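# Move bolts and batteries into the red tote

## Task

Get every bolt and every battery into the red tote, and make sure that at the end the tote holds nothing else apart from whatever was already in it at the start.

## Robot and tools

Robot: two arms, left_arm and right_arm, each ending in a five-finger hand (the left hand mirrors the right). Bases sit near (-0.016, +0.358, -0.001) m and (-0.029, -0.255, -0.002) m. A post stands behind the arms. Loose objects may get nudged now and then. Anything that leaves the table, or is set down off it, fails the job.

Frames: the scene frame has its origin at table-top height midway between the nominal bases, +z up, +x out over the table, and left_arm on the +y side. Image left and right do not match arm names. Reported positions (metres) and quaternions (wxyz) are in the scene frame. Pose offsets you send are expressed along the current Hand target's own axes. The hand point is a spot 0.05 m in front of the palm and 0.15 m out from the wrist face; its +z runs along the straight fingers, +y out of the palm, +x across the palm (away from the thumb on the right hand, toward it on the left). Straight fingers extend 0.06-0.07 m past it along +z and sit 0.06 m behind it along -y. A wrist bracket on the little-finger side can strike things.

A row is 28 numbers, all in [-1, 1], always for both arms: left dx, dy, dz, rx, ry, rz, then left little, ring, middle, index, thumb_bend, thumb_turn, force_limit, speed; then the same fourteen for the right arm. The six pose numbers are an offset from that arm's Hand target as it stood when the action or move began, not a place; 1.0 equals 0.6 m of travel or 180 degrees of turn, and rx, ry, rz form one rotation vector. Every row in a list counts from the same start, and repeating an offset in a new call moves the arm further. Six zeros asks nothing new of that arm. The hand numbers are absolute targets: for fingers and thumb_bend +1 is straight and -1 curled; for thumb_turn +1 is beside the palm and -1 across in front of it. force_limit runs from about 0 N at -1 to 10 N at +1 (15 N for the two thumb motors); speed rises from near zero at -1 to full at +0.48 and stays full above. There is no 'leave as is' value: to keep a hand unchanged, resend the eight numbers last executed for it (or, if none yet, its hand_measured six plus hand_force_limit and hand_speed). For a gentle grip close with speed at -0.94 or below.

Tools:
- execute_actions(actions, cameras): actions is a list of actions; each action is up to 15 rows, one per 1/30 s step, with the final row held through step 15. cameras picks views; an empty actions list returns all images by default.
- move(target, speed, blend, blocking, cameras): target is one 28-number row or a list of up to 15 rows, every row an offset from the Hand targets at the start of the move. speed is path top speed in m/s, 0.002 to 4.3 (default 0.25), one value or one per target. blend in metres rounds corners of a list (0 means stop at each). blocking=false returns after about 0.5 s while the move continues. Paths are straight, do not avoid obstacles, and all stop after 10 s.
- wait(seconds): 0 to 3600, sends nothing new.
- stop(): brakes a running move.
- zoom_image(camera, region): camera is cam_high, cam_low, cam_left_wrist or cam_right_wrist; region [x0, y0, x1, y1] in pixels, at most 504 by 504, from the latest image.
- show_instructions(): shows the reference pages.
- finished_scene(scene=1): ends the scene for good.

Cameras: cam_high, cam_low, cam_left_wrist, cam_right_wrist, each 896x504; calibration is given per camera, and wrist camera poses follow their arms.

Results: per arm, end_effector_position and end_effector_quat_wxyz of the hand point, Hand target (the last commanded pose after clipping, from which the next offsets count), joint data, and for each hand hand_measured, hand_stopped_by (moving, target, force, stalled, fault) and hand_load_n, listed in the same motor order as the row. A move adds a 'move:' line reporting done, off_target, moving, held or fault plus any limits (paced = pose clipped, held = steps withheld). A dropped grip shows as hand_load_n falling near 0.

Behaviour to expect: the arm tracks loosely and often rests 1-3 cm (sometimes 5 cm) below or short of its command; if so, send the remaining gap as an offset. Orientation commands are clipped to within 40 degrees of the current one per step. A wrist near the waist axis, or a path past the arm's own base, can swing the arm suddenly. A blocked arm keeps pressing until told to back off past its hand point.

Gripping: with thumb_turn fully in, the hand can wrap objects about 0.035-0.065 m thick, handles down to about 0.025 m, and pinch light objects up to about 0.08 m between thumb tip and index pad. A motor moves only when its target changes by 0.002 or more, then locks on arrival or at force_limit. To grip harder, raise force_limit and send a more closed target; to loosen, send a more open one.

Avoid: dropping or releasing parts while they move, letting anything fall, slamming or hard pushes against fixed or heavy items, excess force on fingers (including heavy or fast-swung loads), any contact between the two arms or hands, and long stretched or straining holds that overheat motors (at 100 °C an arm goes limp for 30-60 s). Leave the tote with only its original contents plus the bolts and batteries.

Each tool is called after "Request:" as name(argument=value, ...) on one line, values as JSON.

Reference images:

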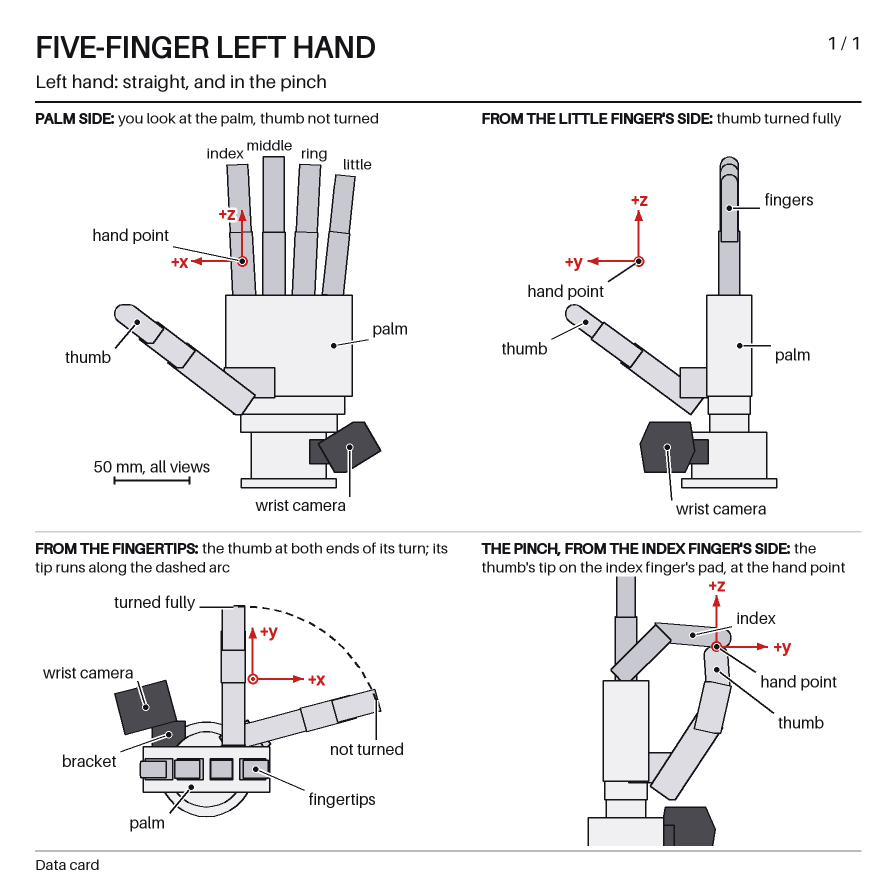

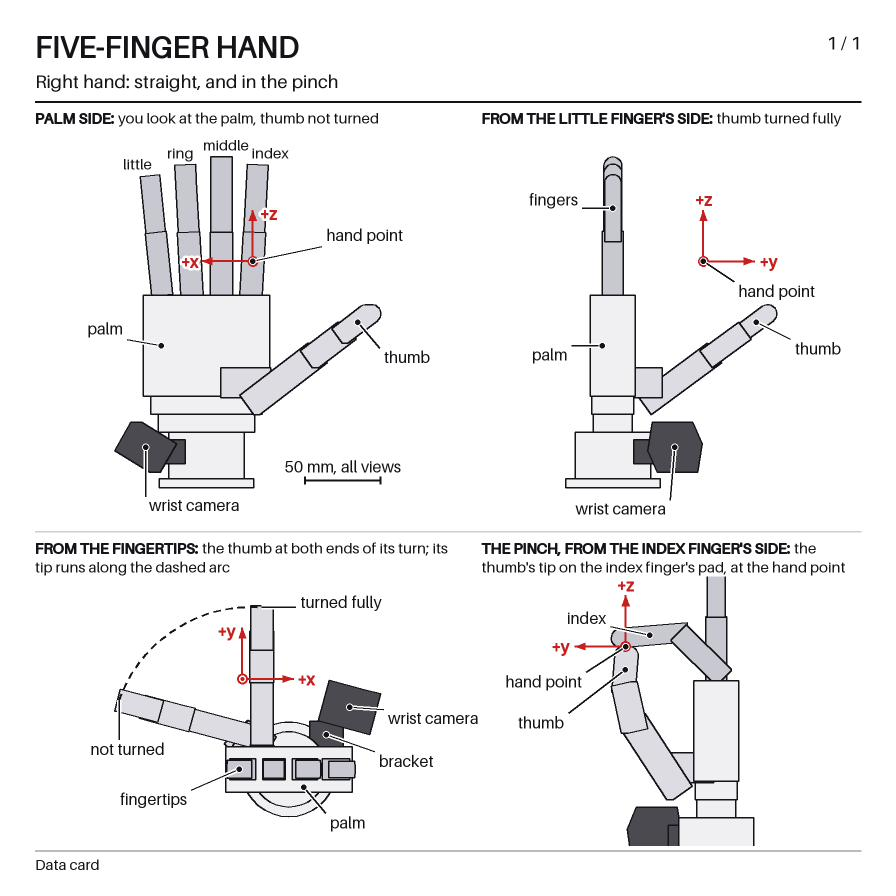

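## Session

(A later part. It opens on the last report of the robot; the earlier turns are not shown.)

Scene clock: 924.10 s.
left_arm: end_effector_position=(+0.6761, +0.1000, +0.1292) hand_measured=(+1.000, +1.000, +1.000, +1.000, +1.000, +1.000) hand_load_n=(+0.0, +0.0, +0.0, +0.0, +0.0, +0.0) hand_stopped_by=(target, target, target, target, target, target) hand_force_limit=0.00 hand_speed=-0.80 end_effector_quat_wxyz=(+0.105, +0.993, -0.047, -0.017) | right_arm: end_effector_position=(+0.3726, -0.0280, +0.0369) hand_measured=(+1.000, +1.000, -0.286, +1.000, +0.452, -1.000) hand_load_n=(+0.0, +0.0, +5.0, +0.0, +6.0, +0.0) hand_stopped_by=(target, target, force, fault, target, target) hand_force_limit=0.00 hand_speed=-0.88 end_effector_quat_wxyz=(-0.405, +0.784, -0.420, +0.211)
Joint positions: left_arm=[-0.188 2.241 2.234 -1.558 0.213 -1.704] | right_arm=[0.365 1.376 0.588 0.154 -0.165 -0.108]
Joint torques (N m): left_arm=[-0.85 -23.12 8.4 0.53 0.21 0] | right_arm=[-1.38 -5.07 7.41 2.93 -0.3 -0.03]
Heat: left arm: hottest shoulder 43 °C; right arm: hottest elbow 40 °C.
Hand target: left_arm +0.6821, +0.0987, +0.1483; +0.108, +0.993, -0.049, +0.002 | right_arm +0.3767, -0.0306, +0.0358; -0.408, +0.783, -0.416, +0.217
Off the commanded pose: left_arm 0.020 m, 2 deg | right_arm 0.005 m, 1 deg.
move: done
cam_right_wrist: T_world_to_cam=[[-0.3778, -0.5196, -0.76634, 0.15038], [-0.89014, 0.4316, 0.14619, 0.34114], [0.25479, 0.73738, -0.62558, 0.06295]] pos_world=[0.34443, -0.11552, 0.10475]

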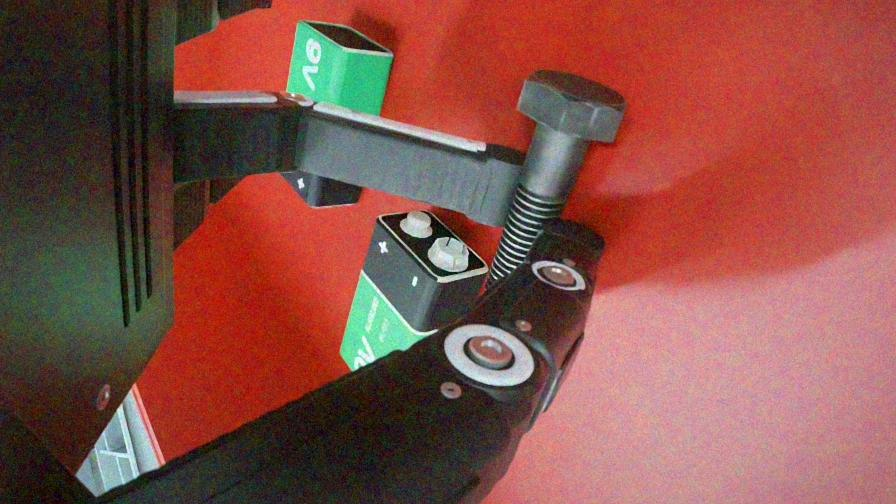

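Request:
move(target=[0,0,0,0,0,0,1,1,1,1,1,1,0,-0.8,0,0.0041,0.0029,0,0,0,1,1,-0.32,0.3,0.45,-1,0.0,-0.88], speed=0.03, cameras=["cam_right_wrist"])

Request:
move(target=[0,0,0,0,0,0,1,1,1,1,1,1,0,-0.8,0,0.0041,0.0029,0,0,0,1,1,-0.32,0.3,0.45,-1,0.0,-0.88], speed=0.03, cameras=["cam_right_wrist"])

Scene clock: 927.47 s.
left_arm: end_effector_position=(+0.6761, +0.1000, +0.1292) hand_measured=(+1.000, +1.000, +1.000, +1.000, +1.000, +1.000) hand_load_n=(+0.0, +0.0, +0.0, +0.0, +0.0, +0.0) hand_stopped_by=(target, target, target, target, target, target) hand_force_limit=0.00 hand_speed=-0.80 end_effector_quat_wxyz=(+0.105, +0.993, -0.047, -0.017) | right_arm: end_effector_position=(+0.3732, -0.0276, +0.0357) hand_measured=(+1.000, +1.000, -0.286, +1.000, +0.452, -1.000) hand_load_n=(+0.0, +0.0, +5.0, +0.0, +6.0, +0.0) hand_stopped_by=(target, target, force, fault, target, target) hand_force_limit=0.00 hand_speed=-0.88 end_effector_quat_wxyz=(-0.407, +0.783, -0.420, +0.212)
Joint positions: left_arm=[-0.188 2.241 2.234 -1.558 0.213 -1.704] | right_arm=[0.365 1.38 0.585 0.168 -0.166 -0.108]
Joint torques (N m): left_arm=[-0.85 -23.06 8.42 0.54 0.21 0] | right_arm=[-1.61 -4.72 7.36 2.77 -0.29 -0.02]
Heat: left arm: hottest shoulder 43 °C; right arm: hottest elbow 40 °C.
Hand target: left_arm +0.6821, +0.0987, +0.1483; +0.108, +0.993, -0.049, +0.002 | right_arm +0.3767, -0.0305, +0.0329; -0.408, +0.783, -0.415, +0.217
Off the commanded pose: left_arm 0.020 m, 2 deg | right_arm 0.005 m, 1 deg.
move: done
cam_right_wrist: T_world_to_cam=[[-0.37385, -0.51793, -0.76941, 0.1486], [-0.89109, 0.4307, 0.14304, 0.34209], [0.2573, 0.73908, -0.62254, 0.06081]] pos_world=[0.34474, -0.11531, 0.10326]

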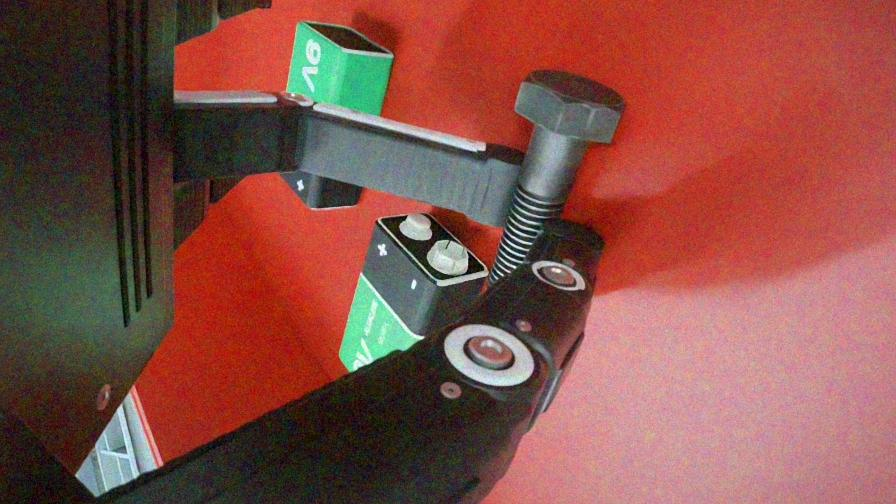

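Scene clock: 927.97 s.
left_arm: end_effector_position=(+0.6761, +0.1000, +0.1292) hand_measured=(+1.000, +1.000, +1.000, +1.000, +1.000, +1.000) hand_load_n=(+0.0, +0.0, +0.0, +0.0, +0.0, +0.0) hand_stopped_by=(target, target, target, target, target, target) hand_force_limit=0.00 hand_speed=-0.80 end_effector_quat_wxyz=(+0.105, +0.993, -0.047, -0.017) | right_arm: end_effector_position=(+0.3752, -0.0268, +0.0355) hand_measured=(+1.000, +1.000, -0.286, +1.000, +0.452, -1.000) hand_load_n=(+0.0, +0.0, +4.5, +0.0, +6.0, +0.0) hand_stopped_by=(target, target, force, fault, target, target) hand_force_limit=0.00 hand_speed=-0.88 end_effector_quat_wxyz=(-0.409, +0.782, -0.418, +0.214)
Joint positions: left_arm=[-0.188 2.241 2.234 -1.558 0.213 -1.704] | right_arm=[0.365 1.386 0.585 0.181 -0.166 -0.108]
Joint torques (N m): left_arm=[-0.91 -23.06 8.42 0.54 0.21 0] | right_arm=[-1.49 -4.84 7.05 2.77 -0.28 -0.02]
Heat: left arm: hottest shoulder 43 °C; right arm: hottest elbow 40 °C.
Hand target: left_arm +0.6821, +0.0987, +0.1483; +0.108, +0.993, -0.049, +0.002 | right_arm +0.3768, -0.0306, +0.0299; -0.408, +0.783, -0.416, +0.218
Off the commanded pose: left_arm 0.020 m, 2 deg | right_arm 0.007 m, 1 deg.
move: done
cam_right_wrist: T_world_to_cam=[[-0.36838, -0.51567, -0.77355, 0.14785], [-0.89208, 0.4303, 0.13798, 0.34416], [0.26171, 0.74089, -0.61853, 0.05785]] pos_world=[0.34635, -0.11471, 0.10267]

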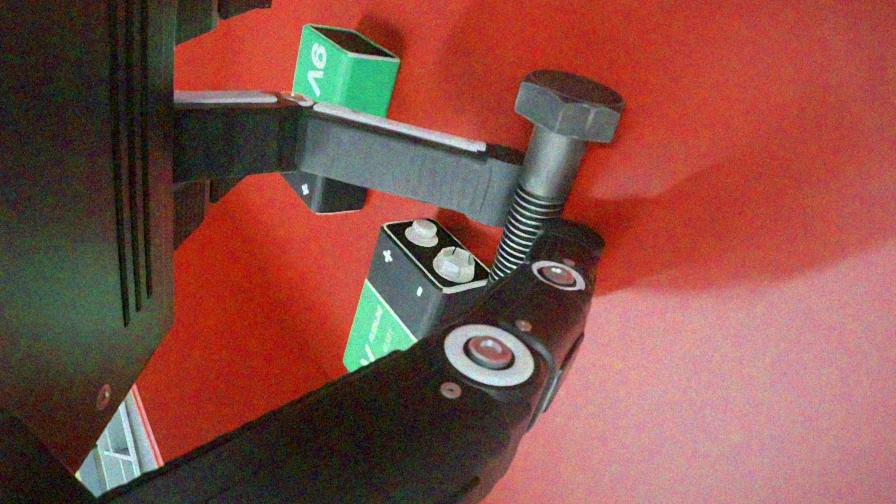

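Request:
move(target=[0,0,0,0,0,0,1,1,1,1,1,1,0,-0.8,0,0.0041,0.0029,0,0,0,1,1,-0.32,0.3,0.45,-1,0.0,-0.88], speed=0.03, cameras=["cam_right_wrist","cam_low"])

Scene clock: 933.90 s.
left_arm: end_effector_position=(+0.6761, +0.1000, +0.1292) hand_measured=(+1.000, +1.000, +1.000, +1.000, +1.000, +1.000) hand_load_n=(+0.0, +0.0, +0.0, +0.0, +0.0, +0.0) hand_stopped_by=(target, target, target, target, target, target) hand_force_limit=0.00 hand_speed=-0.80 end_effector_quat_wxyz=(+0.105, +0.993, -0.047, -0.017) | right_arm: end_effector_position=(+0.3765, -0.0261, +0.0354) hand_measured=(+1.000, +1.000, -0.286, +1.000, +0.452, -1.000) hand_load_n=(+0.0, +0.0, +5.0, +0.0, +6.0, -0.5) hand_stopped_by=(target, target, force, fault, target, target) hand_force_limit=0.00 hand_speed=-0.88 end_effector_quat_wxyz=(-0.412, +0.781, -0.417, +0.216)
Joint positions: left_arm=[-0.188 2.241 2.234 -1.558 0.213 -1.704] | right_arm=[0.365 1.39 0.583 0.195 -0.167 -0.108]
Joint torques (N m): left_arm=[-0.91 -23.12 8.43 0.53 0.2 0] | right_arm=[-1.67 -4.54 6.97 2.7 -0.25 -0.03]
Motor temperatures (°C): left_arm=[25 43 38 26 26 26] | right_arm=[29 30 39 27 27 25]
Heat: left arm: hottest shoulder 43 °C; right arm: hottest elbow 39 °C.
Hand target: left_arm +0.6821, +0.0987, +0.1483; +0.108, +0.993, -0.049, +0.002 | right_arm +0.3768, -0.0305, +0.0269; -0.408, +0.783, -0.415, +0.218
Off the commanded pose: left_arm 0.020 m, 2 deg | right_arm 0.010 m, 1 deg.
move: done
cam_right_wrist: T_world_to_cam=[[-0.36252, -0.51325, -0.77792, 0.1466], [-0.89333, 0.42925, 0.13309, 0.34566], [0.26561, 0.74318, -0.61411, 0.05527]] pos_world=[0.34725, -0.11421, 0.10198]
Images, in order (width x height): cam_low 896x504, cam_right_wrist 896x504.

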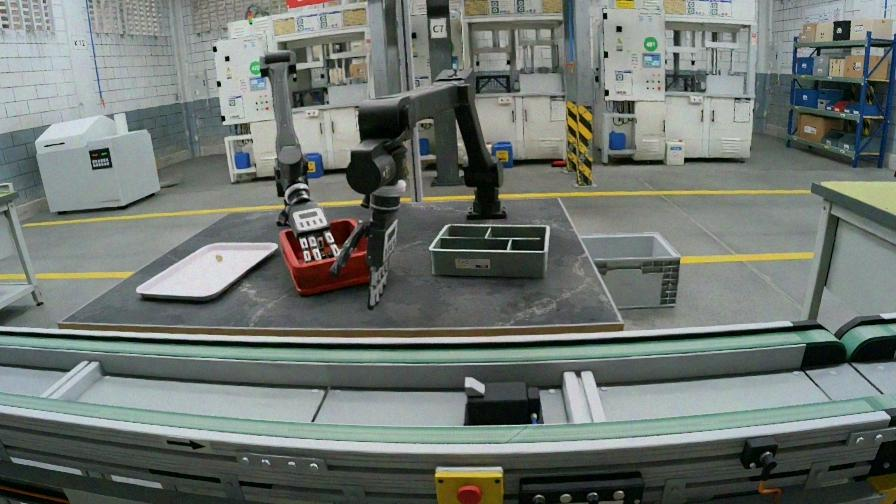

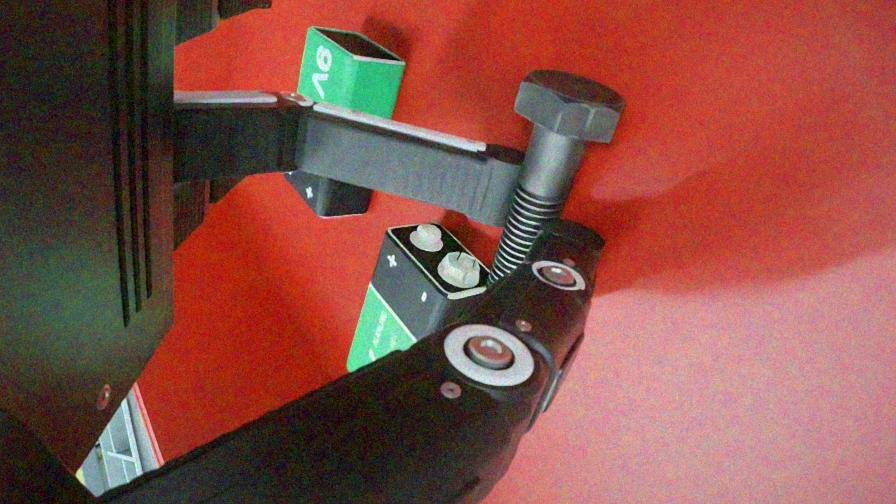

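Request:
move(target=[0,0,0,0,0,0,1,1,1,1,1,1,0,-0.8,0,0,0,0,0,0,1,1,-0.05,0.3,0.45,-1,0.2,-0.94], speed=0.03, cameras=["cam_right_wrist"])

Scene clock: 937.70 s.
left_arm: end_effector_position=(+0.6761, +0.1000, +0.1292) hand_measured=(+1.000, +1.000, +1.000, +1.000, +1.000, +1.000) hand_load_n=(+0.0, +0.0, +0.0, +0.0, -0.5, +0.0) hand_stopped_by=(target, target, target, target, target, target) hand_force_limit=0.00 hand_speed=-0.80 end_effector_quat_wxyz=(+0.105, +0.993, -0.047, -0.017) | right_arm: end_effector_position=(+0.3799, -0.0255, +0.0377) hand_measured=(+1.000, +1.000, -0.052, +1.000, +0.450, -1.000) hand_load_n=(+0.0, -0.5, -4.5, +0.0, +0.0, +0.0) hand_stopped_by=(target, target, target, fault, target, target) hand_force_limit=0.20 hand_speed=-0.94 end_effector_quat_wxyz=(-0.418, +0.777, -0.415, +0.221)
Joint positions: left_arm=[-0.188 2.241 2.234 -1.558 0.213 -1.704] | right_arm=[0.362 1.392 0.583 0.212 -0.168 -0.108]
Joint torques (N m): left_arm=[-0.85 -23.12 8.42 0.54 0.21 0.01] | right_arm=[-1.44 -4.72 6.97 2 -0.2 -0.01]
Heat: left arm: hottest shoulder 43 °C; right arm: hottest elbow 39 °C.
Hand target: left_arm +0.6821, +0.0987, +0.1483; +0.108, +0.993, -0.049, +0.002 | right_arm +0.3768, -0.0306, +0.0270; -0.408, +0.783, -0.416, +0.218
Off the commanded pose: left_arm 0.020 m, 2 deg | right_arm 0.012 m, 1 deg.
move: done
cam_right_wrist: T_world_to_cam=[[-0.35226, -0.50761, -0.78629, 0.14637], [-0.89464, 0.42934, 0.12363, 0.34897], [0.27482, 0.74699, -0.60537, 0.05164]] pos_world=[0.34957, -0.1141, 0.1032]

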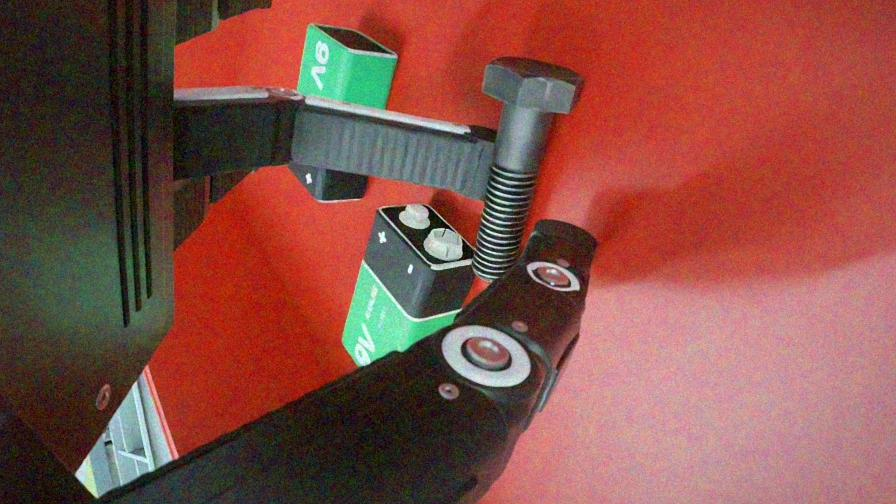

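Request:
move(target=[0,0,0,0,0,0,1,1,1,1,1,1,0,-0.8,0,-0.0273,-0.0191,0,0,0,1,1,-0.05,0.3,0.45,-1,0.2,-0.94], speed=0.05, cameras=["cam_right_wrist"])

Scene clock: 943.97 s.
left_arm: end_effector_position=(+0.6761, +0.1000, +0.1292) hand_measured=(+1.000, +1.000, +1.000, +1.000, +1.000, +1.000) hand_load_n=(+0.0, +0.0, +0.0, +0.0, +0.0, +0.0) hand_stopped_by=(target, target, target, target, target, target) hand_force_limit=0.00 hand_speed=-0.80 end_effector_quat_wxyz=(+0.105, +0.993, -0.047, -0.017) | right_arm: end_effector_position=(+0.3726, -0.0288, +0.0408) hand_measured=(+1.000, +1.000, -0.050, +1.000, +0.450, -1.000) hand_load_n=(+0.0, +0.0, +0.5, +0.0, +0.0, +0.0) hand_stopped_by=(target, target, target, fault, target, target) hand_force_limit=0.20 hand_speed=-0.94 end_effector_quat_wxyz=(-0.409, +0.782, -0.419, +0.214)
Joint positions: left_arm=[-0.188 2.241 2.234 -1.558 0.213 -1.704] | right_arm=[0.362 1.363 0.583 0.16 -0.168 -0.109]
Joint torques (N m): left_arm=[-0.91 -23.12 8.42 0.54 0.21 0] | right_arm=[-1.26 -6.48 9.1 1.03 -0.2 -0.01]
Heat: left arm: hottest shoulder 43 °C; right arm: hottest elbow 39 °C.
Hand target: left_arm +0.6821, +0.0987, +0.1483; +0.108, +0.993, -0.049, +0.002 | right_arm +0.3768, -0.0306, +0.0469; -0.408, +0.783, -0.416, +0.218
Off the commanded pose: left_arm 0.020 m, 2 deg | right_arm 0.008 m, 1 deg.
move: done
cam_right_wrist: T_world_to_cam=[[-0.36928, -0.51524, -0.77341, 0.15031], [-0.8918, 0.43055, 0.13897, 0.3418], [0.26139, 0.74105, -0.61848, 0.06341]] pos_world=[0.34374, -0.11671, 0.10797]

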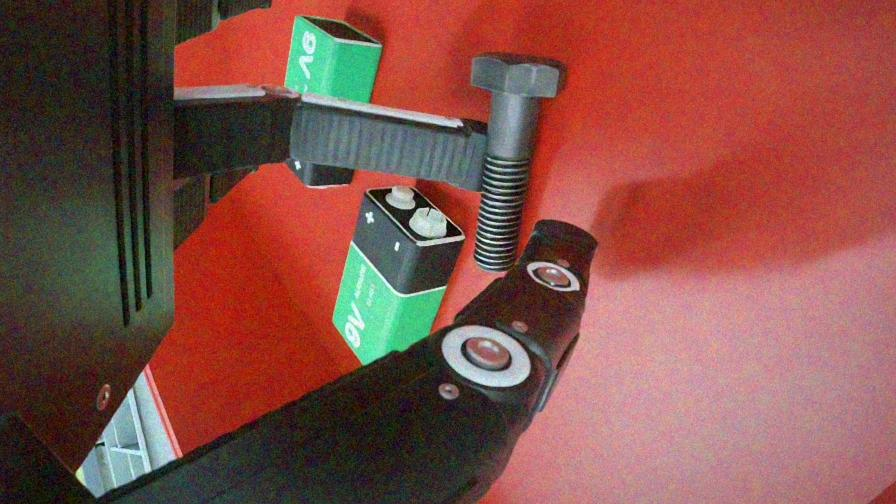

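Request:
move(target=[0,0,0,0,0,0,1,1,1,1,1,1,0,-0.8,0,-0.0525,-0.0123,0,0,0,1,1,0.08,0.3,0.45,-1,0.2,-0.85], speed=0.05, cameras=["cam_right_wrist"])

Scene clock: 956.63 s.
left_arm: end_effector_position=(+0.6761, +0.1000, +0.1292) hand_measured=(+1.000, +1.000, +1.000, +1.000, +1.000, +1.000) hand_load_n=(+0.0, +0.0, +0.0, +0.0, +0.0, +0.0) hand_stopped_by=(target, target, target, target, target, target) hand_force_limit=0.00 hand_speed=-0.80 end_effector_quat_wxyz=(+0.105, +0.993, -0.047, -0.017) | right_arm: end_effector_position=(+0.3666, -0.0317, +0.0501) hand_measured=(+1.000, +1.000, +0.080, +1.000, +0.450, -1.000) hand_load_n=(+0.0, +0.0, +0.0, +0.0, +0.0, -0.5) hand_stopped_by=(target, target, target, fault, target, target) hand_force_limit=0.20 hand_speed=-0.85 end_effector_quat_wxyz=(-0.391, +0.791, -0.426, +0.200)
Joint positions: left_arm=[-0.188 2.241 2.234 -1.558 0.213 -1.704] | right_arm=[0.362 1.329 0.615 0.041 -0.167 -0.111]
Joint torques (N m): left_arm=[-0.85 -23.12 8.4 0.53 0.21 0] | right_arm=[-0.85 -6.48 12.45 1.52 -0.04 0.05]
Heat: left arm: hottest shoulder 43 °C; right arm: hottest elbow 39 °C.
Hand target: left_arm +0.6821, +0.0987, +0.1483; +0.108, +0.993, -0.049, +0.002 | right_arm +0.3867, -0.0237, +0.0771; -0.408, +0.783, -0.415, +0.218
Off the commanded pose: left_arm 0.020 m, 2 deg | right_arm 0.034 m, 3 deg.
move: off_target (right_arm)
cam_right_wrist: T_world_to_cam=[[-0.40484, -0.53189, -0.74377, 0.16472], [-0.88442, 0.43431, 0.17081, 0.33224], [0.23217, 0.72696, -0.64624, 0.08454]] pos_world=[0.3409, -0.11814, 0.1204]

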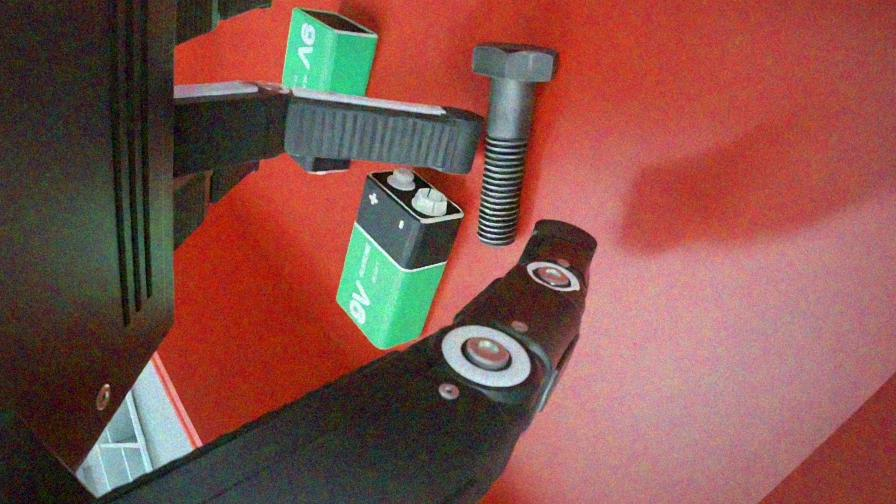

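Request:
move(target=[[0,0,0,0,0,0,1,1,1,1,1,1,0,-0.8,0,-0.041,-0.0287,0,0,0,1,1,0.08,0.3,0.45,-1,0.2,-0.85],[0,0,0,0,0,0,1,1,1,1,1,1,0,-0.8,-0.0204,-0.1988,-0.0415,0,0,0,1,1,0.24,0.3,0.45,-1,0.2,-0.85]], speed=[0.06,0.12], blend=[0.02,0], cameras=["cam_right_wrist"])

Scene clock: 970.27 s.
left_arm: end_effector_position=(+0.6761, +0.1000, +0.1292) hand_measured=(+1.000, +1.000, +1.000, +1.000, +1.000, +1.000) hand_load_n=(+0.0, +0.0, +0.0, +0.0, +0.0, +0.0) hand_stopped_by=(target, target, target, target, target, target) hand_force_limit=0.00 hand_speed=-0.80 end_effector_quat_wxyz=(+0.105, +0.993, -0.047, -0.017) | right_arm: end_effector_position=(+0.4061, +0.0025, +0.1675) hand_measured=(+1.000, +1.000, +0.240, +1.000, +0.450, -1.000) hand_load_n=(+0.0, +0.0, +0.0, +0.0, +0.0, +0.0) hand_stopped_by=(target, target, target, fault, target, target) hand_force_limit=0.20 hand_speed=-0.85 end_effector_quat_wxyz=(-0.395, +0.791, -0.417, +0.211)
Joint positions: left_arm=[-0.188 2.241 2.234 -1.558 0.213 -1.704] | right_arm=[0.409 1.266 0.91 -0.29 -0.125 -0.1]
Joint torques (N m): left_arm=[-0.91 -23.06 8.4 0.54 0.21 0] | right_arm=[-0.15 -5.54 14.46 1.52 0.06 0.25]
Heat: left arm: hottest shoulder 43 °C; right arm: hottest elbow 41 °C.
Hand target: left_arm +0.6821, +0.0987, +0.1483; +0.108, +0.993, -0.049, +0.002 | right_arm +0.4193, +0.0133, +0.1890; -0.408, +0.783, -0.415, +0.218
Off the commanded pose: left_arm 0.020 m, 2 deg | right_arm 0.028 m, 2 deg.
move: off_target (right_arm); blend cut to 0.015 m at target 1; target 2's new numbers were sent with right_arm's hand 0.028 m and 2 deg from that target
cam_right_wrist: T_world_to_cam=[[-0.37927, -0.53918, -0.75195, 0.27728], [-0.89225, 0.42834, 0.14289, 0.34006], [0.24504, 0.72513, -0.64354, 0.12063]] pos_world=[0.37902, -0.08363, 0.23754]

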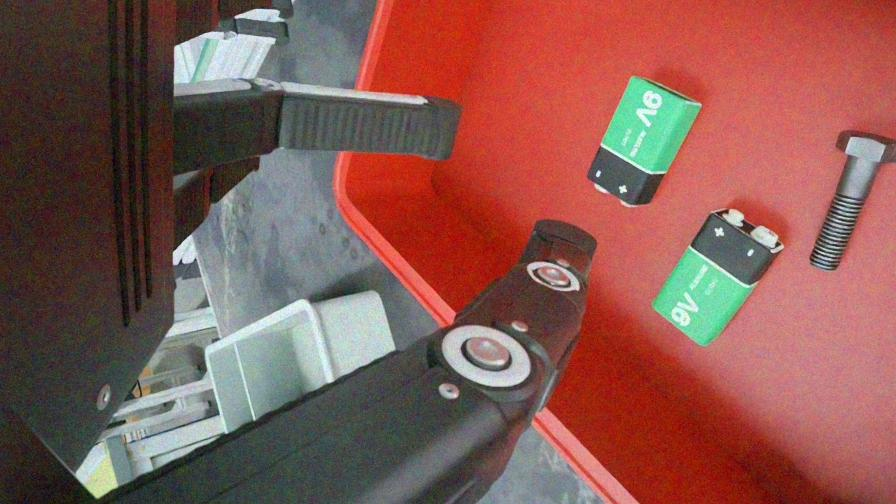

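Request:
move(target=[0,0,0,0,0,0,1,1,1,1,1,1,0,-0.8,0.4258,0.2763,-0.3395,0.0443,0.3163,0.1863,1,1,0.24,0.3,0.45,-1,0.2,-0.7], speed=0.15, cameras=["cam_right_wrist","cam_high"])

Scene clock: 994.97 s.
left_arm: end_effector_position=(+0.6761, +0.1000, +0.1292) hand_measured=(+1.000, +1.000, +1.000, +1.000, +1.000, +1.000) hand_load_n=(+0.0, +0.0, +0.0, +0.0, +0.0, +0.0) hand_stopped_by=(target, target, target, target, target, target) hand_force_limit=0.00 hand_speed=-0.80 end_effector_quat_wxyz=(+0.105, +0.993, -0.047, -0.017) | right_arm: end_effector_position=(+0.3420, -0.3424, +0.1620) hand_measured=(+1.000, +1.000, +0.240, +1.000, +0.450, -1.000) hand_load_n=(+0.0, +0.0, +0.0, +0.0, +0.0, +0.0) hand_stopped_by=(target, target, target, fault, target, target) hand_force_limit=0.20 hand_speed=-0.70 end_effector_quat_wxyz=(+0.246, -0.426, +0.742, -0.456)
Joint positions: left_arm=[-0.188 2.241 2.234 -1.558 0.213 -1.704] | right_arm=[-0.183 0.792 0.519 -0.243 0.353 0.168]
Joint torques (N m): left_arm=[-0.91 -23.06 8.42 0.53 0.2 0.01] | right_arm=[-1.61 -2.02 10.04 2.89 0.25 0.24]
Heat: left arm: hottest shoulder 43 °C; right arm: hottest elbow 41 °C.
Hand target: left_arm +0.6821, +0.0987, +0.1483; +0.108, +0.993, -0.049, +0.002 | right_arm +0.3455, -0.3451, +0.1700; +0.258, -0.411, +0.741, -0.464
Off the commanded pose: left_arm 0.020 m, 2 deg | right_arm 0.009 m, 2 deg.
move: done
cam_right_wrist: T_world_to_cam=[[-0.54719, 0.04115, -0.836, 0.33261], [0.00302, 0.99888, 0.0472, 0.33612], [0.837, 0.0233, -0.5467, -0.0756]] pos_world=[0.24426, -0.34767, 0.22087]
Images, in order (width x height): cam_high 896x504, cam_right_wrist 896x504.

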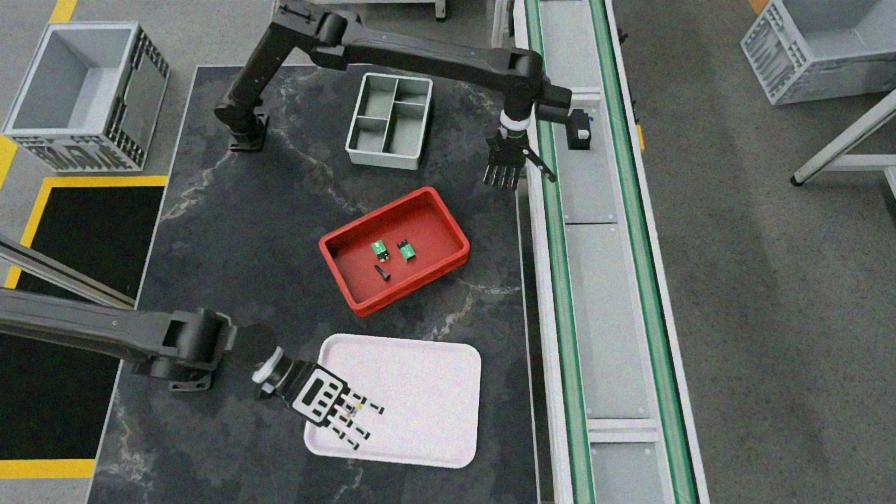

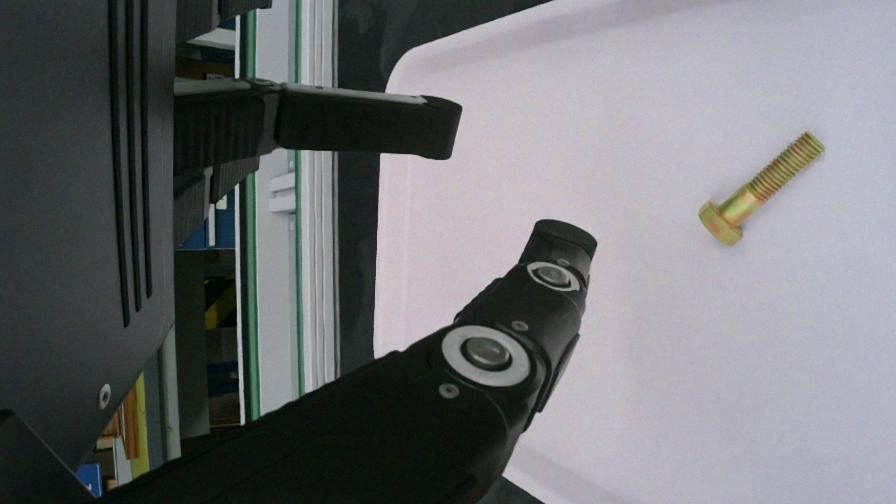

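Request:
move(target=[0,0,0,0,0,0,1,1,1,1,1,1,0,-0.8,-0.0084,0.0964,0.0686,0,0,0,1,1,0.24,0.3,0.45,-1,0.2,-0.7], speed=0.1, cameras=["cam_right_wrist"])

Scene clock: 1018.60 s.
left_arm: end_effector_position=(+0.6761, +0.1000, +0.1292) hand_measured=(+1.000, +1.000, +1.000, +1.000, +1.000, +1.000) hand_load_n=(+0.0, -0.5, +0.0, +0.0, +0.0, +0.0) hand_stopped_by=(target, target, target, target, target, target) hand_force_limit=0.00 hand_speed=-0.80 end_effector_quat_wxyz=(+0.105, +0.993, -0.047, -0.017) | right_arm: end_effector_position=(+0.3541, -0.3442, +0.0966) hand_measured=(+1.000, +1.000, +0.240, +1.000, +0.450, -1.000) hand_load_n=(+0.0, +0.0, +0.0, +0.0, +0.0, +0.0) hand_stopped_by=(target, target, target, fault, target, target) hand_force_limit=0.20 hand_speed=-0.70 end_effector_quat_wxyz=(+0.251, -0.422, +0.740, -0.459)
Joint positions: left_arm=[-0.188 2.241 2.234 -1.558 0.213 -1.704] | right_arm=[-0.183 0.952 0.395 0.055 0.353 0.17]
Joint torques (N m): left_arm=[-0.91 -23.06 8.42 0.54 0.21 0] | right_arm=[-1.32 -1.26 9.17 2.96 0.27 0.26]
Heat: left arm: hottest shoulder 43 °C; right arm: hottest elbow 40 °C.
Hand target: left_arm +0.6821, +0.0987, +0.1483; +0.108, +0.993, -0.049, +0.002 | right_arm +0.3581, -0.3470, +0.0999; +0.258, -0.411, +0.741, -0.464
Off the commanded pose: left_arm 0.020 m, 2 deg | right_arm 0.006 m, 2 deg.
move: done
cam_right_wrist: T_world_to_cam=[[-0.53518, 0.0408, -0.84375, 0.28093], [0.00308, 0.99892, 0.04634, 0.34107], [0.84473, 0.0222, -0.53473, -0.12557]] pos_world=[0.25537, -0.34937, 0.15409]

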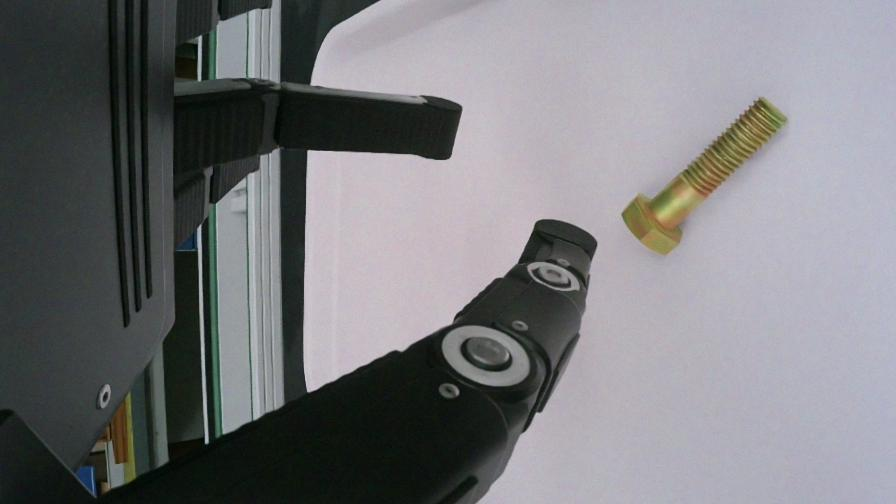

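Request:
move(target=[0,0,0,0,0,0,1,1,1,1,1,1,0,-0.8,0,0.0599,0.0292,0,0,0,1,1,0.24,0.3,0.45,-1,0.2,-0.7], speed=0.08, cameras=["cam_right_wrist"])

Scene clock: 1025.50 s.
left_arm: end_effector_position=(+0.6761, +0.1000, +0.1292) hand_measured=(+1.000, +1.000, +1.000, +1.000, +1.000, +1.000) hand_load_n=(-0.5, +0.0, +0.0, +0.0, +0.0, +0.0) hand_stopped_by=(target, target, target, target, target, target) hand_force_limit=0.00 hand_speed=-0.80 end_effector_quat_wxyz=(+0.105, +0.993, -0.047, -0.017) | right_arm: end_effector_position=(+0.3551, -0.3443, +0.0577) hand_measured=(+1.000, +1.000, +0.240, +1.000, +0.450, -1.000) hand_load_n=(+0.0, +0.0, +0.0, +0.0, +0.0, +0.0) hand_stopped_by=(target, target, target, fault, target, target) hand_force_limit=0.20 hand_speed=-0.70 end_effector_quat_wxyz=(+0.252, -0.422, +0.740, -0.460)
Joint positions: left_arm=[-0.188 2.241 2.234 -1.558 0.213 -1.704] | right_arm=[-0.183 1.075 0.33 0.245 0.353 0.17]
Joint torques (N m): left_arm=[-0.85 -23.06 8.4 0.54 0.21 0] | right_arm=[-1.38 -1.85 7.97 2.85 0.26 0.24]
Heat: left arm: hottest shoulder 43 °C; right arm: hottest elbow 40 °C.
Hand target: left_arm +0.6821, +0.0987, +0.1483; +0.108, +0.993, -0.049, +0.002 | right_arm +0.3582, -0.3470, +0.0601; +0.258, -0.411, +0.741, -0.464
Off the commanded pose: left_arm 0.020 m, 2 deg | right_arm 0.005 m, 2 deg.
move: done
cam_right_wrist: T_world_to_cam=[[-0.53329, 0.04042, -0.84497, 0.24796], [0.00295, 0.99894, 0.04592, 0.34307], [0.84593, 0.022, -0.53284, -0.14783]] pos_world=[0.25627, -0.34947, 0.11499]

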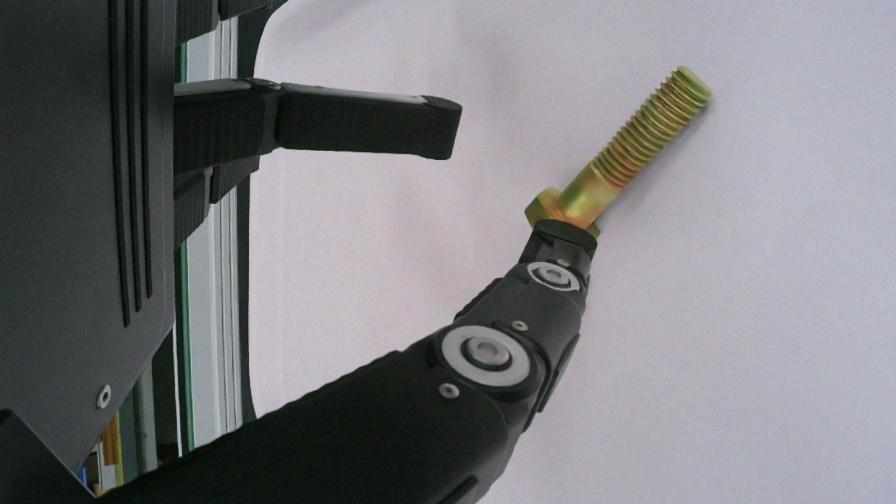

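Request:
move(target=[0,0,0,0,0,0,1,1,1,1,1,1,0,-0.8,0,0.0374,0.0183,0,0,0,1,1,0.24,0.3,0.45,-1,0.2,-0.7], speed=0.05, cameras=["cam_right_wrist"])

Scene clock: 1033.10 s.
left_arm: end_effector_position=(+0.6761, +0.1000, +0.1292) hand_measured=(+1.000, +1.000, +1.000, +1.000, +1.000, +1.000) hand_load_n=(+0.0, +0.0, -0.5, +0.0, +0.0, +0.0) hand_stopped_by=(target, target, target, target, target, target) hand_force_limit=0.00 hand_speed=-0.80 end_effector_quat_wxyz=(+0.105, +0.993, -0.047, -0.017) | right_arm: end_effector_position=(+0.3566, -0.3446, +0.0346) hand_measured=(+1.000, +1.000, +0.240, +1.000, +0.450, -1.000) hand_load_n=(+0.0, +0.0, +0.0, +0.0, +0.0, +0.0) hand_stopped_by=(target, target, target, fault, target, target) hand_force_limit=0.20 hand_speed=-0.70 end_effector_quat_wxyz=(+0.253, -0.421, +0.739, -0.461)
Joint positions: left_arm=[-0.188 2.241 2.234 -1.558 0.213 -1.704] | right_arm=[-0.183 1.174 0.299 0.379 0.353 0.17]
Joint torques (N m): left_arm=[-0.91 -23.06 8.4 0.53 0.21 0] | right_arm=[-1.32 -2.14 6.93 2.86 0.26 0.25]
Heat: left arm: hottest shoulder 43 °C; right arm: hottest elbow 40 °C.
Hand target: left_arm +0.6821, +0.0987, +0.1483; +0.108, +0.993, -0.049, +0.002 | right_arm +0.3582, -0.3470, +0.0350; +0.258, -0.411, +0.741, -0.464
Off the commanded pose: left_arm 0.020 m, 2 deg | right_arm 0.003 m, 1 deg.
move: done
cam_right_wrist: T_world_to_cam=[[-0.52931, 0.04019, -0.84747, 0.22793], [0.00329, 0.99897, 0.04532, 0.34432], [0.84842, 0.0212, -0.5289, -0.16273]] pos_world=[0.25758, -0.34968, 0.09149]

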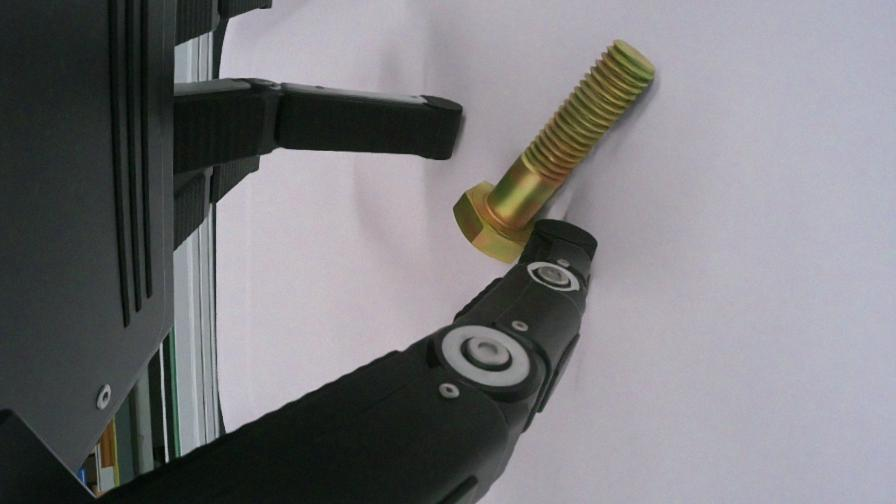

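Request:
move(target=[0,0,0,0,0,0,1,1,1,1,1,1,0,-0.8,0.0142,-0.0573,-0.0347,0,0,0,1,1,0.24,0.3,0.45,-1,0.2,-0.7], speed=0.08, cameras=["cam_right_wrist"])

Scene clock: 1054.20 s.
left_arm: end_effector_position=(+0.6761, +0.1000, +0.1292) hand_measured=(+1.000, +1.000, +1.000, +1.000, +1.000, +1.000) hand_load_n=(+0.0, +0.0, +0.0, +0.0, +0.0, +0.0) hand_stopped_by=(target, target, target, target, target, target) hand_force_limit=0.00 hand_speed=-0.80 end_effector_quat_wxyz=(+0.105, +0.993, -0.047, -0.017) | right_arm: end_effector_position=(+0.3361, -0.3473, +0.0548) hand_measured=(+1.000, +1.000, +0.240, +1.000, +0.450, -1.000) hand_load_n=(+0.0, +0.0, +0.0, +0.0, +0.0, +0.0) hand_stopped_by=(target, target, target, fault, target, target) hand_force_limit=0.20 hand_speed=-0.70 end_effector_quat_wxyz=(+0.246, -0.421, +0.746, -0.454)
Joint positions: left_arm=[-0.188 2.241 2.234 -1.558 0.213 -1.704] | right_arm=[-0.206 1.011 0.299 0.194 0.337 0.17]
Joint torques (N m): left_arm=[-0.85 -23.06 8.4 0.54 0.21 0] | right_arm=[-1.49 -2.61 11.52 1.55 -0.05 0.1]
Heat: left arm: hottest shoulder 43 °C; right arm: hottest elbow 38 °C.
Hand target: left_arm +0.6821, +0.0987, +0.1483; +0.108, +0.993, -0.049, +0.002 | right_arm +0.3505, -0.3524, +0.0750; +0.258, -0.411, +0.741, -0.464
Off the commanded pose: left_arm 0.020 m, 2 deg | right_arm 0.025 m, 2 deg.
move: off_target (right_arm)
cam_right_wrist: T_world_to_cam=[[-0.54644, 0.05499, -0.83569, 0.24445], [0.01396, 0.9983, 0.05656, 0.34173], [0.83738, 0.01924, -0.54628, -0.1307]] pos_world=[0.23825, -0.35208, 0.11356]

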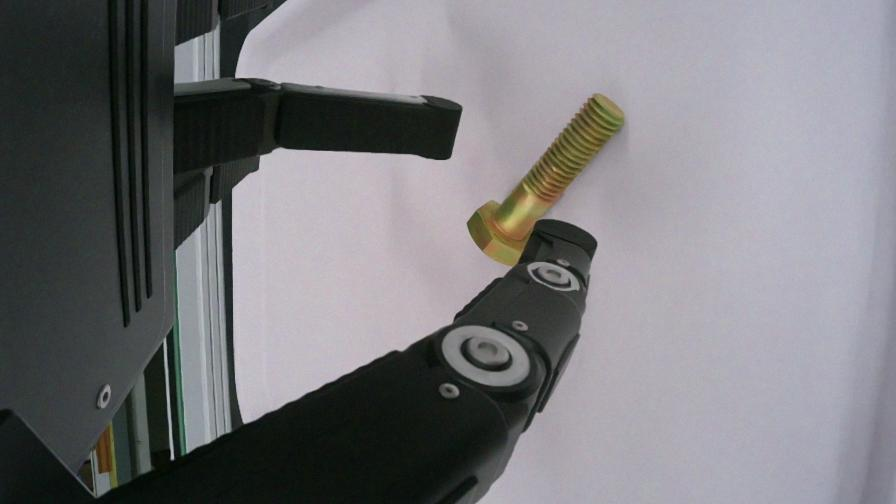

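Request:
move(target=[0,0,0,0,0,0,1,1,1,1,1,1,0,-0.8,-0.0021,0.0605,0.0280,0,0,0,1,1,0.24,0.3,0.45,-1,0.2,-0.7], speed=0.06, cameras=["cam_right_wrist"])

Scene clock: 1066.27 s.
left_arm: end_effector_position=(+0.6761, +0.1000, +0.1292) hand_measured=(+1.000, +1.000, +1.000, +1.000, +1.000, +1.000) hand_load_n=(+0.0, +0.0, +0.0, +0.0, +0.0, +0.0) hand_stopped_by=(target, target, target, target, target, target) hand_force_limit=0.00 hand_speed=-0.80 end_effector_quat_wxyz=(+0.105, +0.993, -0.047, -0.017) | right_arm: end_effector_position=(+0.3490, -0.3496, +0.0348) hand_measured=(+1.000, +1.000, +0.240, +1.000, +0.450, -1.000) hand_load_n=(+0.0, +0.0, +0.0, +0.0, +0.0, +0.0) hand_stopped_by=(target, target, target, fault, target, target) hand_force_limit=0.20 hand_speed=-0.70 end_effector_quat_wxyz=(+0.254, -0.415, +0.742, -0.461)
Joint positions: left_arm=[-0.188 2.241 2.234 -1.558 0.213 -1.704] | right_arm=[-0.206 1.149 0.282 0.375 0.337 0.17]
Joint torques (N m): left_arm=[-0.85 -23.12 8.42 0.53 0.2 0] | right_arm=[-1.14 -2.08 6.98 2.91 0.15 0.16]
Heat: left arm: hottest shoulder 43 °C; right arm: hottest elbow 38 °C.
Hand target: left_arm +0.6821, +0.0987, +0.1483; +0.108, +0.993, -0.049, +0.002 | right_arm +0.3506, -0.3509, +0.0350; +0.258, -0.411, +0.741, -0.464
Off the commanded pose: left_arm 0.020 m, 2 deg | right_arm 0.002 m, 1 deg.
move: done
cam_right_wrist: T_world_to_cam=[[-0.52499, 0.05112, -0.84957, 0.22665], [0.01262, 0.99855, 0.05229, 0.34565], [0.85101, 0.01673, -0.52487, -0.15868]] pos_world=[0.24967, -0.35408, 0.09119]

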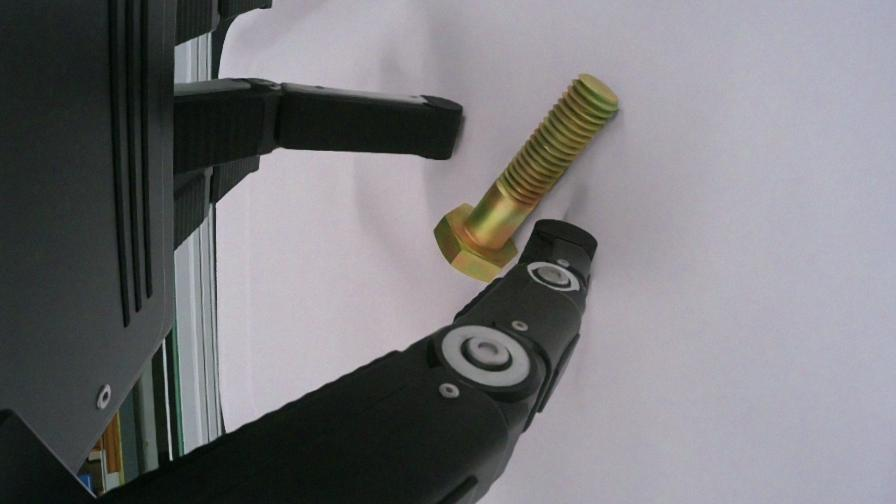

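Request:
move(target=[[0,0,0,0,0,0,1,1,1,1,1,1,0,-0.8,0.0095,-0.0520,-0.0265,0,0,0,1,1,0.24,0.3,0.45,-1,0.2,-0.7],[0,0,0,0,0,0,1,1,1,1,1,1,0,-0.8,0.0095,0.0020,-0.0003,0,0,0,1,1,0.24,0.3,0.45,-1,0.2,-0.7]], speed=[0.08,0.06], cameras=["cam_right_wrist"])

Scene clock: 1074.80 s.
left_arm: end_effector_position=(+0.6761, +0.1000, +0.1292) hand_measured=(+1.000, +1.000, +1.000, +1.000, +1.000, +1.000) hand_load_n=(+0.0, +0.0, +0.0, +0.0, +0.0, +0.0) hand_stopped_by=(target, target, target, target, target, target) hand_force_limit=0.00 hand_speed=-0.80 end_effector_quat_wxyz=(+0.105, +0.993, -0.047, -0.017) | right_arm: end_effector_position=(+0.3467, -0.3524, +0.0347) hand_measured=(+1.000, +1.000, +0.240, +1.000, +0.450, -1.000) hand_load_n=(+0.0, +0.0, +0.0, +0.0, +0.0, +0.0) hand_stopped_by=(target, target, target, fault, target, target) hand_force_limit=0.20 hand_speed=-0.70 end_effector_quat_wxyz=(+0.257, -0.412, +0.743, -0.460)
Joint positions: left_arm=[-0.188 2.241 2.234 -1.558 0.213 -1.704] | right_arm=[-0.221 1.144 0.275 0.381 0.324 0.17]
Joint torques (N m): left_arm=[-0.85 -23.06 8.42 0.54 0.2 0] | right_arm=[-1.49 -1.73 6.83 2.91 -0.05 0.04]
Heat: left arm: hottest shoulder 43 °C; right arm: hottest elbow 38 °C.
Hand target: left_arm +0.6821, +0.0987, +0.1483; +0.108, +0.993, -0.049, +0.002 | right_arm +0.3470, -0.3553, +0.0340; +0.258, -0.411, +0.741, -0.464
Off the commanded pose: left_arm 0.020 m, 2 deg | right_arm 0.003 m, 1 deg.
move: done
cam_right_wrist: T_world_to_cam=[[-0.51995, 0.05729, -0.85227, 0.22603], [0.01534, 0.99821, 0.05774, 0.34723], [0.85406, 0.01695, -0.5199, -0.15792]] pos_world=[0.24707, -0.35688, 0.09049]

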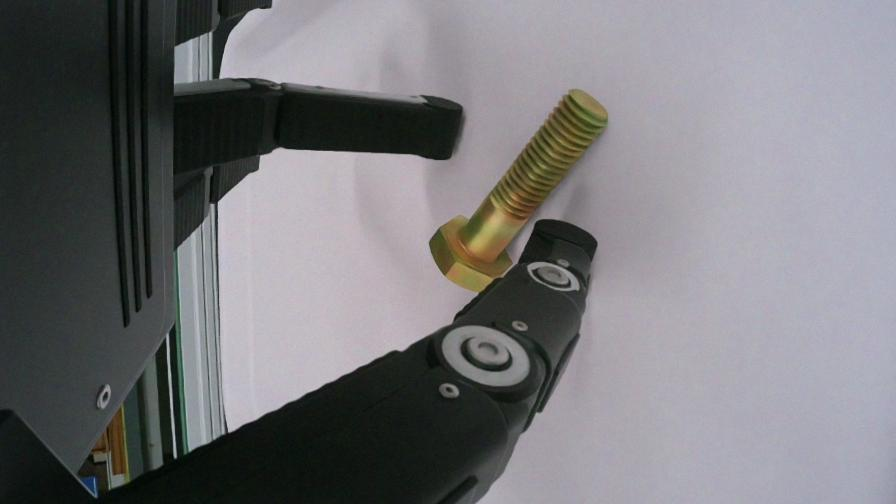

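Request:
move(target=[0,0,0,0,0,0,1,1,1,1,1,1,0,-0.8,0,0.0045,0.0022,0,0,0,1,1,0.0,0.3,0.45,-1,0.0,-0.85], speed=0.03, cameras=["cam_right_wrist"])

Scene clock: 1078.27 s.
left_arm: end_effector_position=(+0.6761, +0.1000, +0.1292) hand_measured=(+1.000, +1.000, +1.000, +1.000, +1.000, +1.000) hand_load_n=(+0.0, +0.0, +0.0, +0.0, +0.0, +0.0) hand_stopped_by=(target, target, target, target, target, target) hand_force_limit=0.00 hand_speed=-0.80 end_effector_quat_wxyz=(+0.105, +0.993, -0.047, -0.017) | right_arm: end_effector_position=(+0.3482, -0.3526, +0.0335) hand_measured=(+1.000, +1.000, +0.000, +1.000, +0.450, -1.000) hand_load_n=(+0.0, +0.0, +0.0, +0.0, +0.0, +0.0) hand_stopped_by=(target, target, target, fault, target, target) hand_force_limit=0.00 hand_speed=-0.85 end_effector_quat_wxyz=(+0.259, -0.411, +0.742, -0.462)
Joint positions: left_arm=[-0.188 2.241 2.234 -1.558 0.213 -1.704] | right_arm=[-0.221 1.157 0.273 0.403 0.324 0.17]
Joint torques (N m): left_arm=[-0.91 -23.06 8.4 0.55 0.21 0] | right_arm=[-1.49 -1.79 6.64 2.76 -0.06 0.04]
Heat: left arm: hottest shoulder 43 °C; right arm: hottest elbow 38 °C.
Hand target: left_arm +0.6821, +0.0987, +0.1483; +0.108, +0.993, -0.049, +0.002 | right_arm +0.3472, -0.3553, +0.0311; +0.258, -0.411, +0.741, -0.464
Off the commanded pose: left_arm 0.020 m, 2 deg | right_arm 0.004 m, 0 deg.
move: done
cam_right_wrist: T_world_to_cam=[[-0.5149, 0.05629, -0.8554, 0.22376], [0.015, 0.99828, 0.05667, 0.34771], [0.85712, 0.01634, -0.51485, -0.16121]] pos_world=[0.24818, -0.35708, 0.0887]

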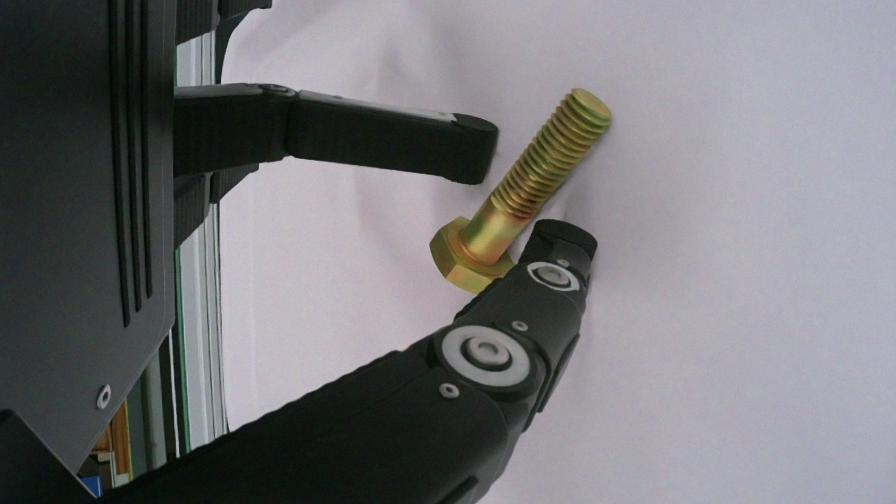

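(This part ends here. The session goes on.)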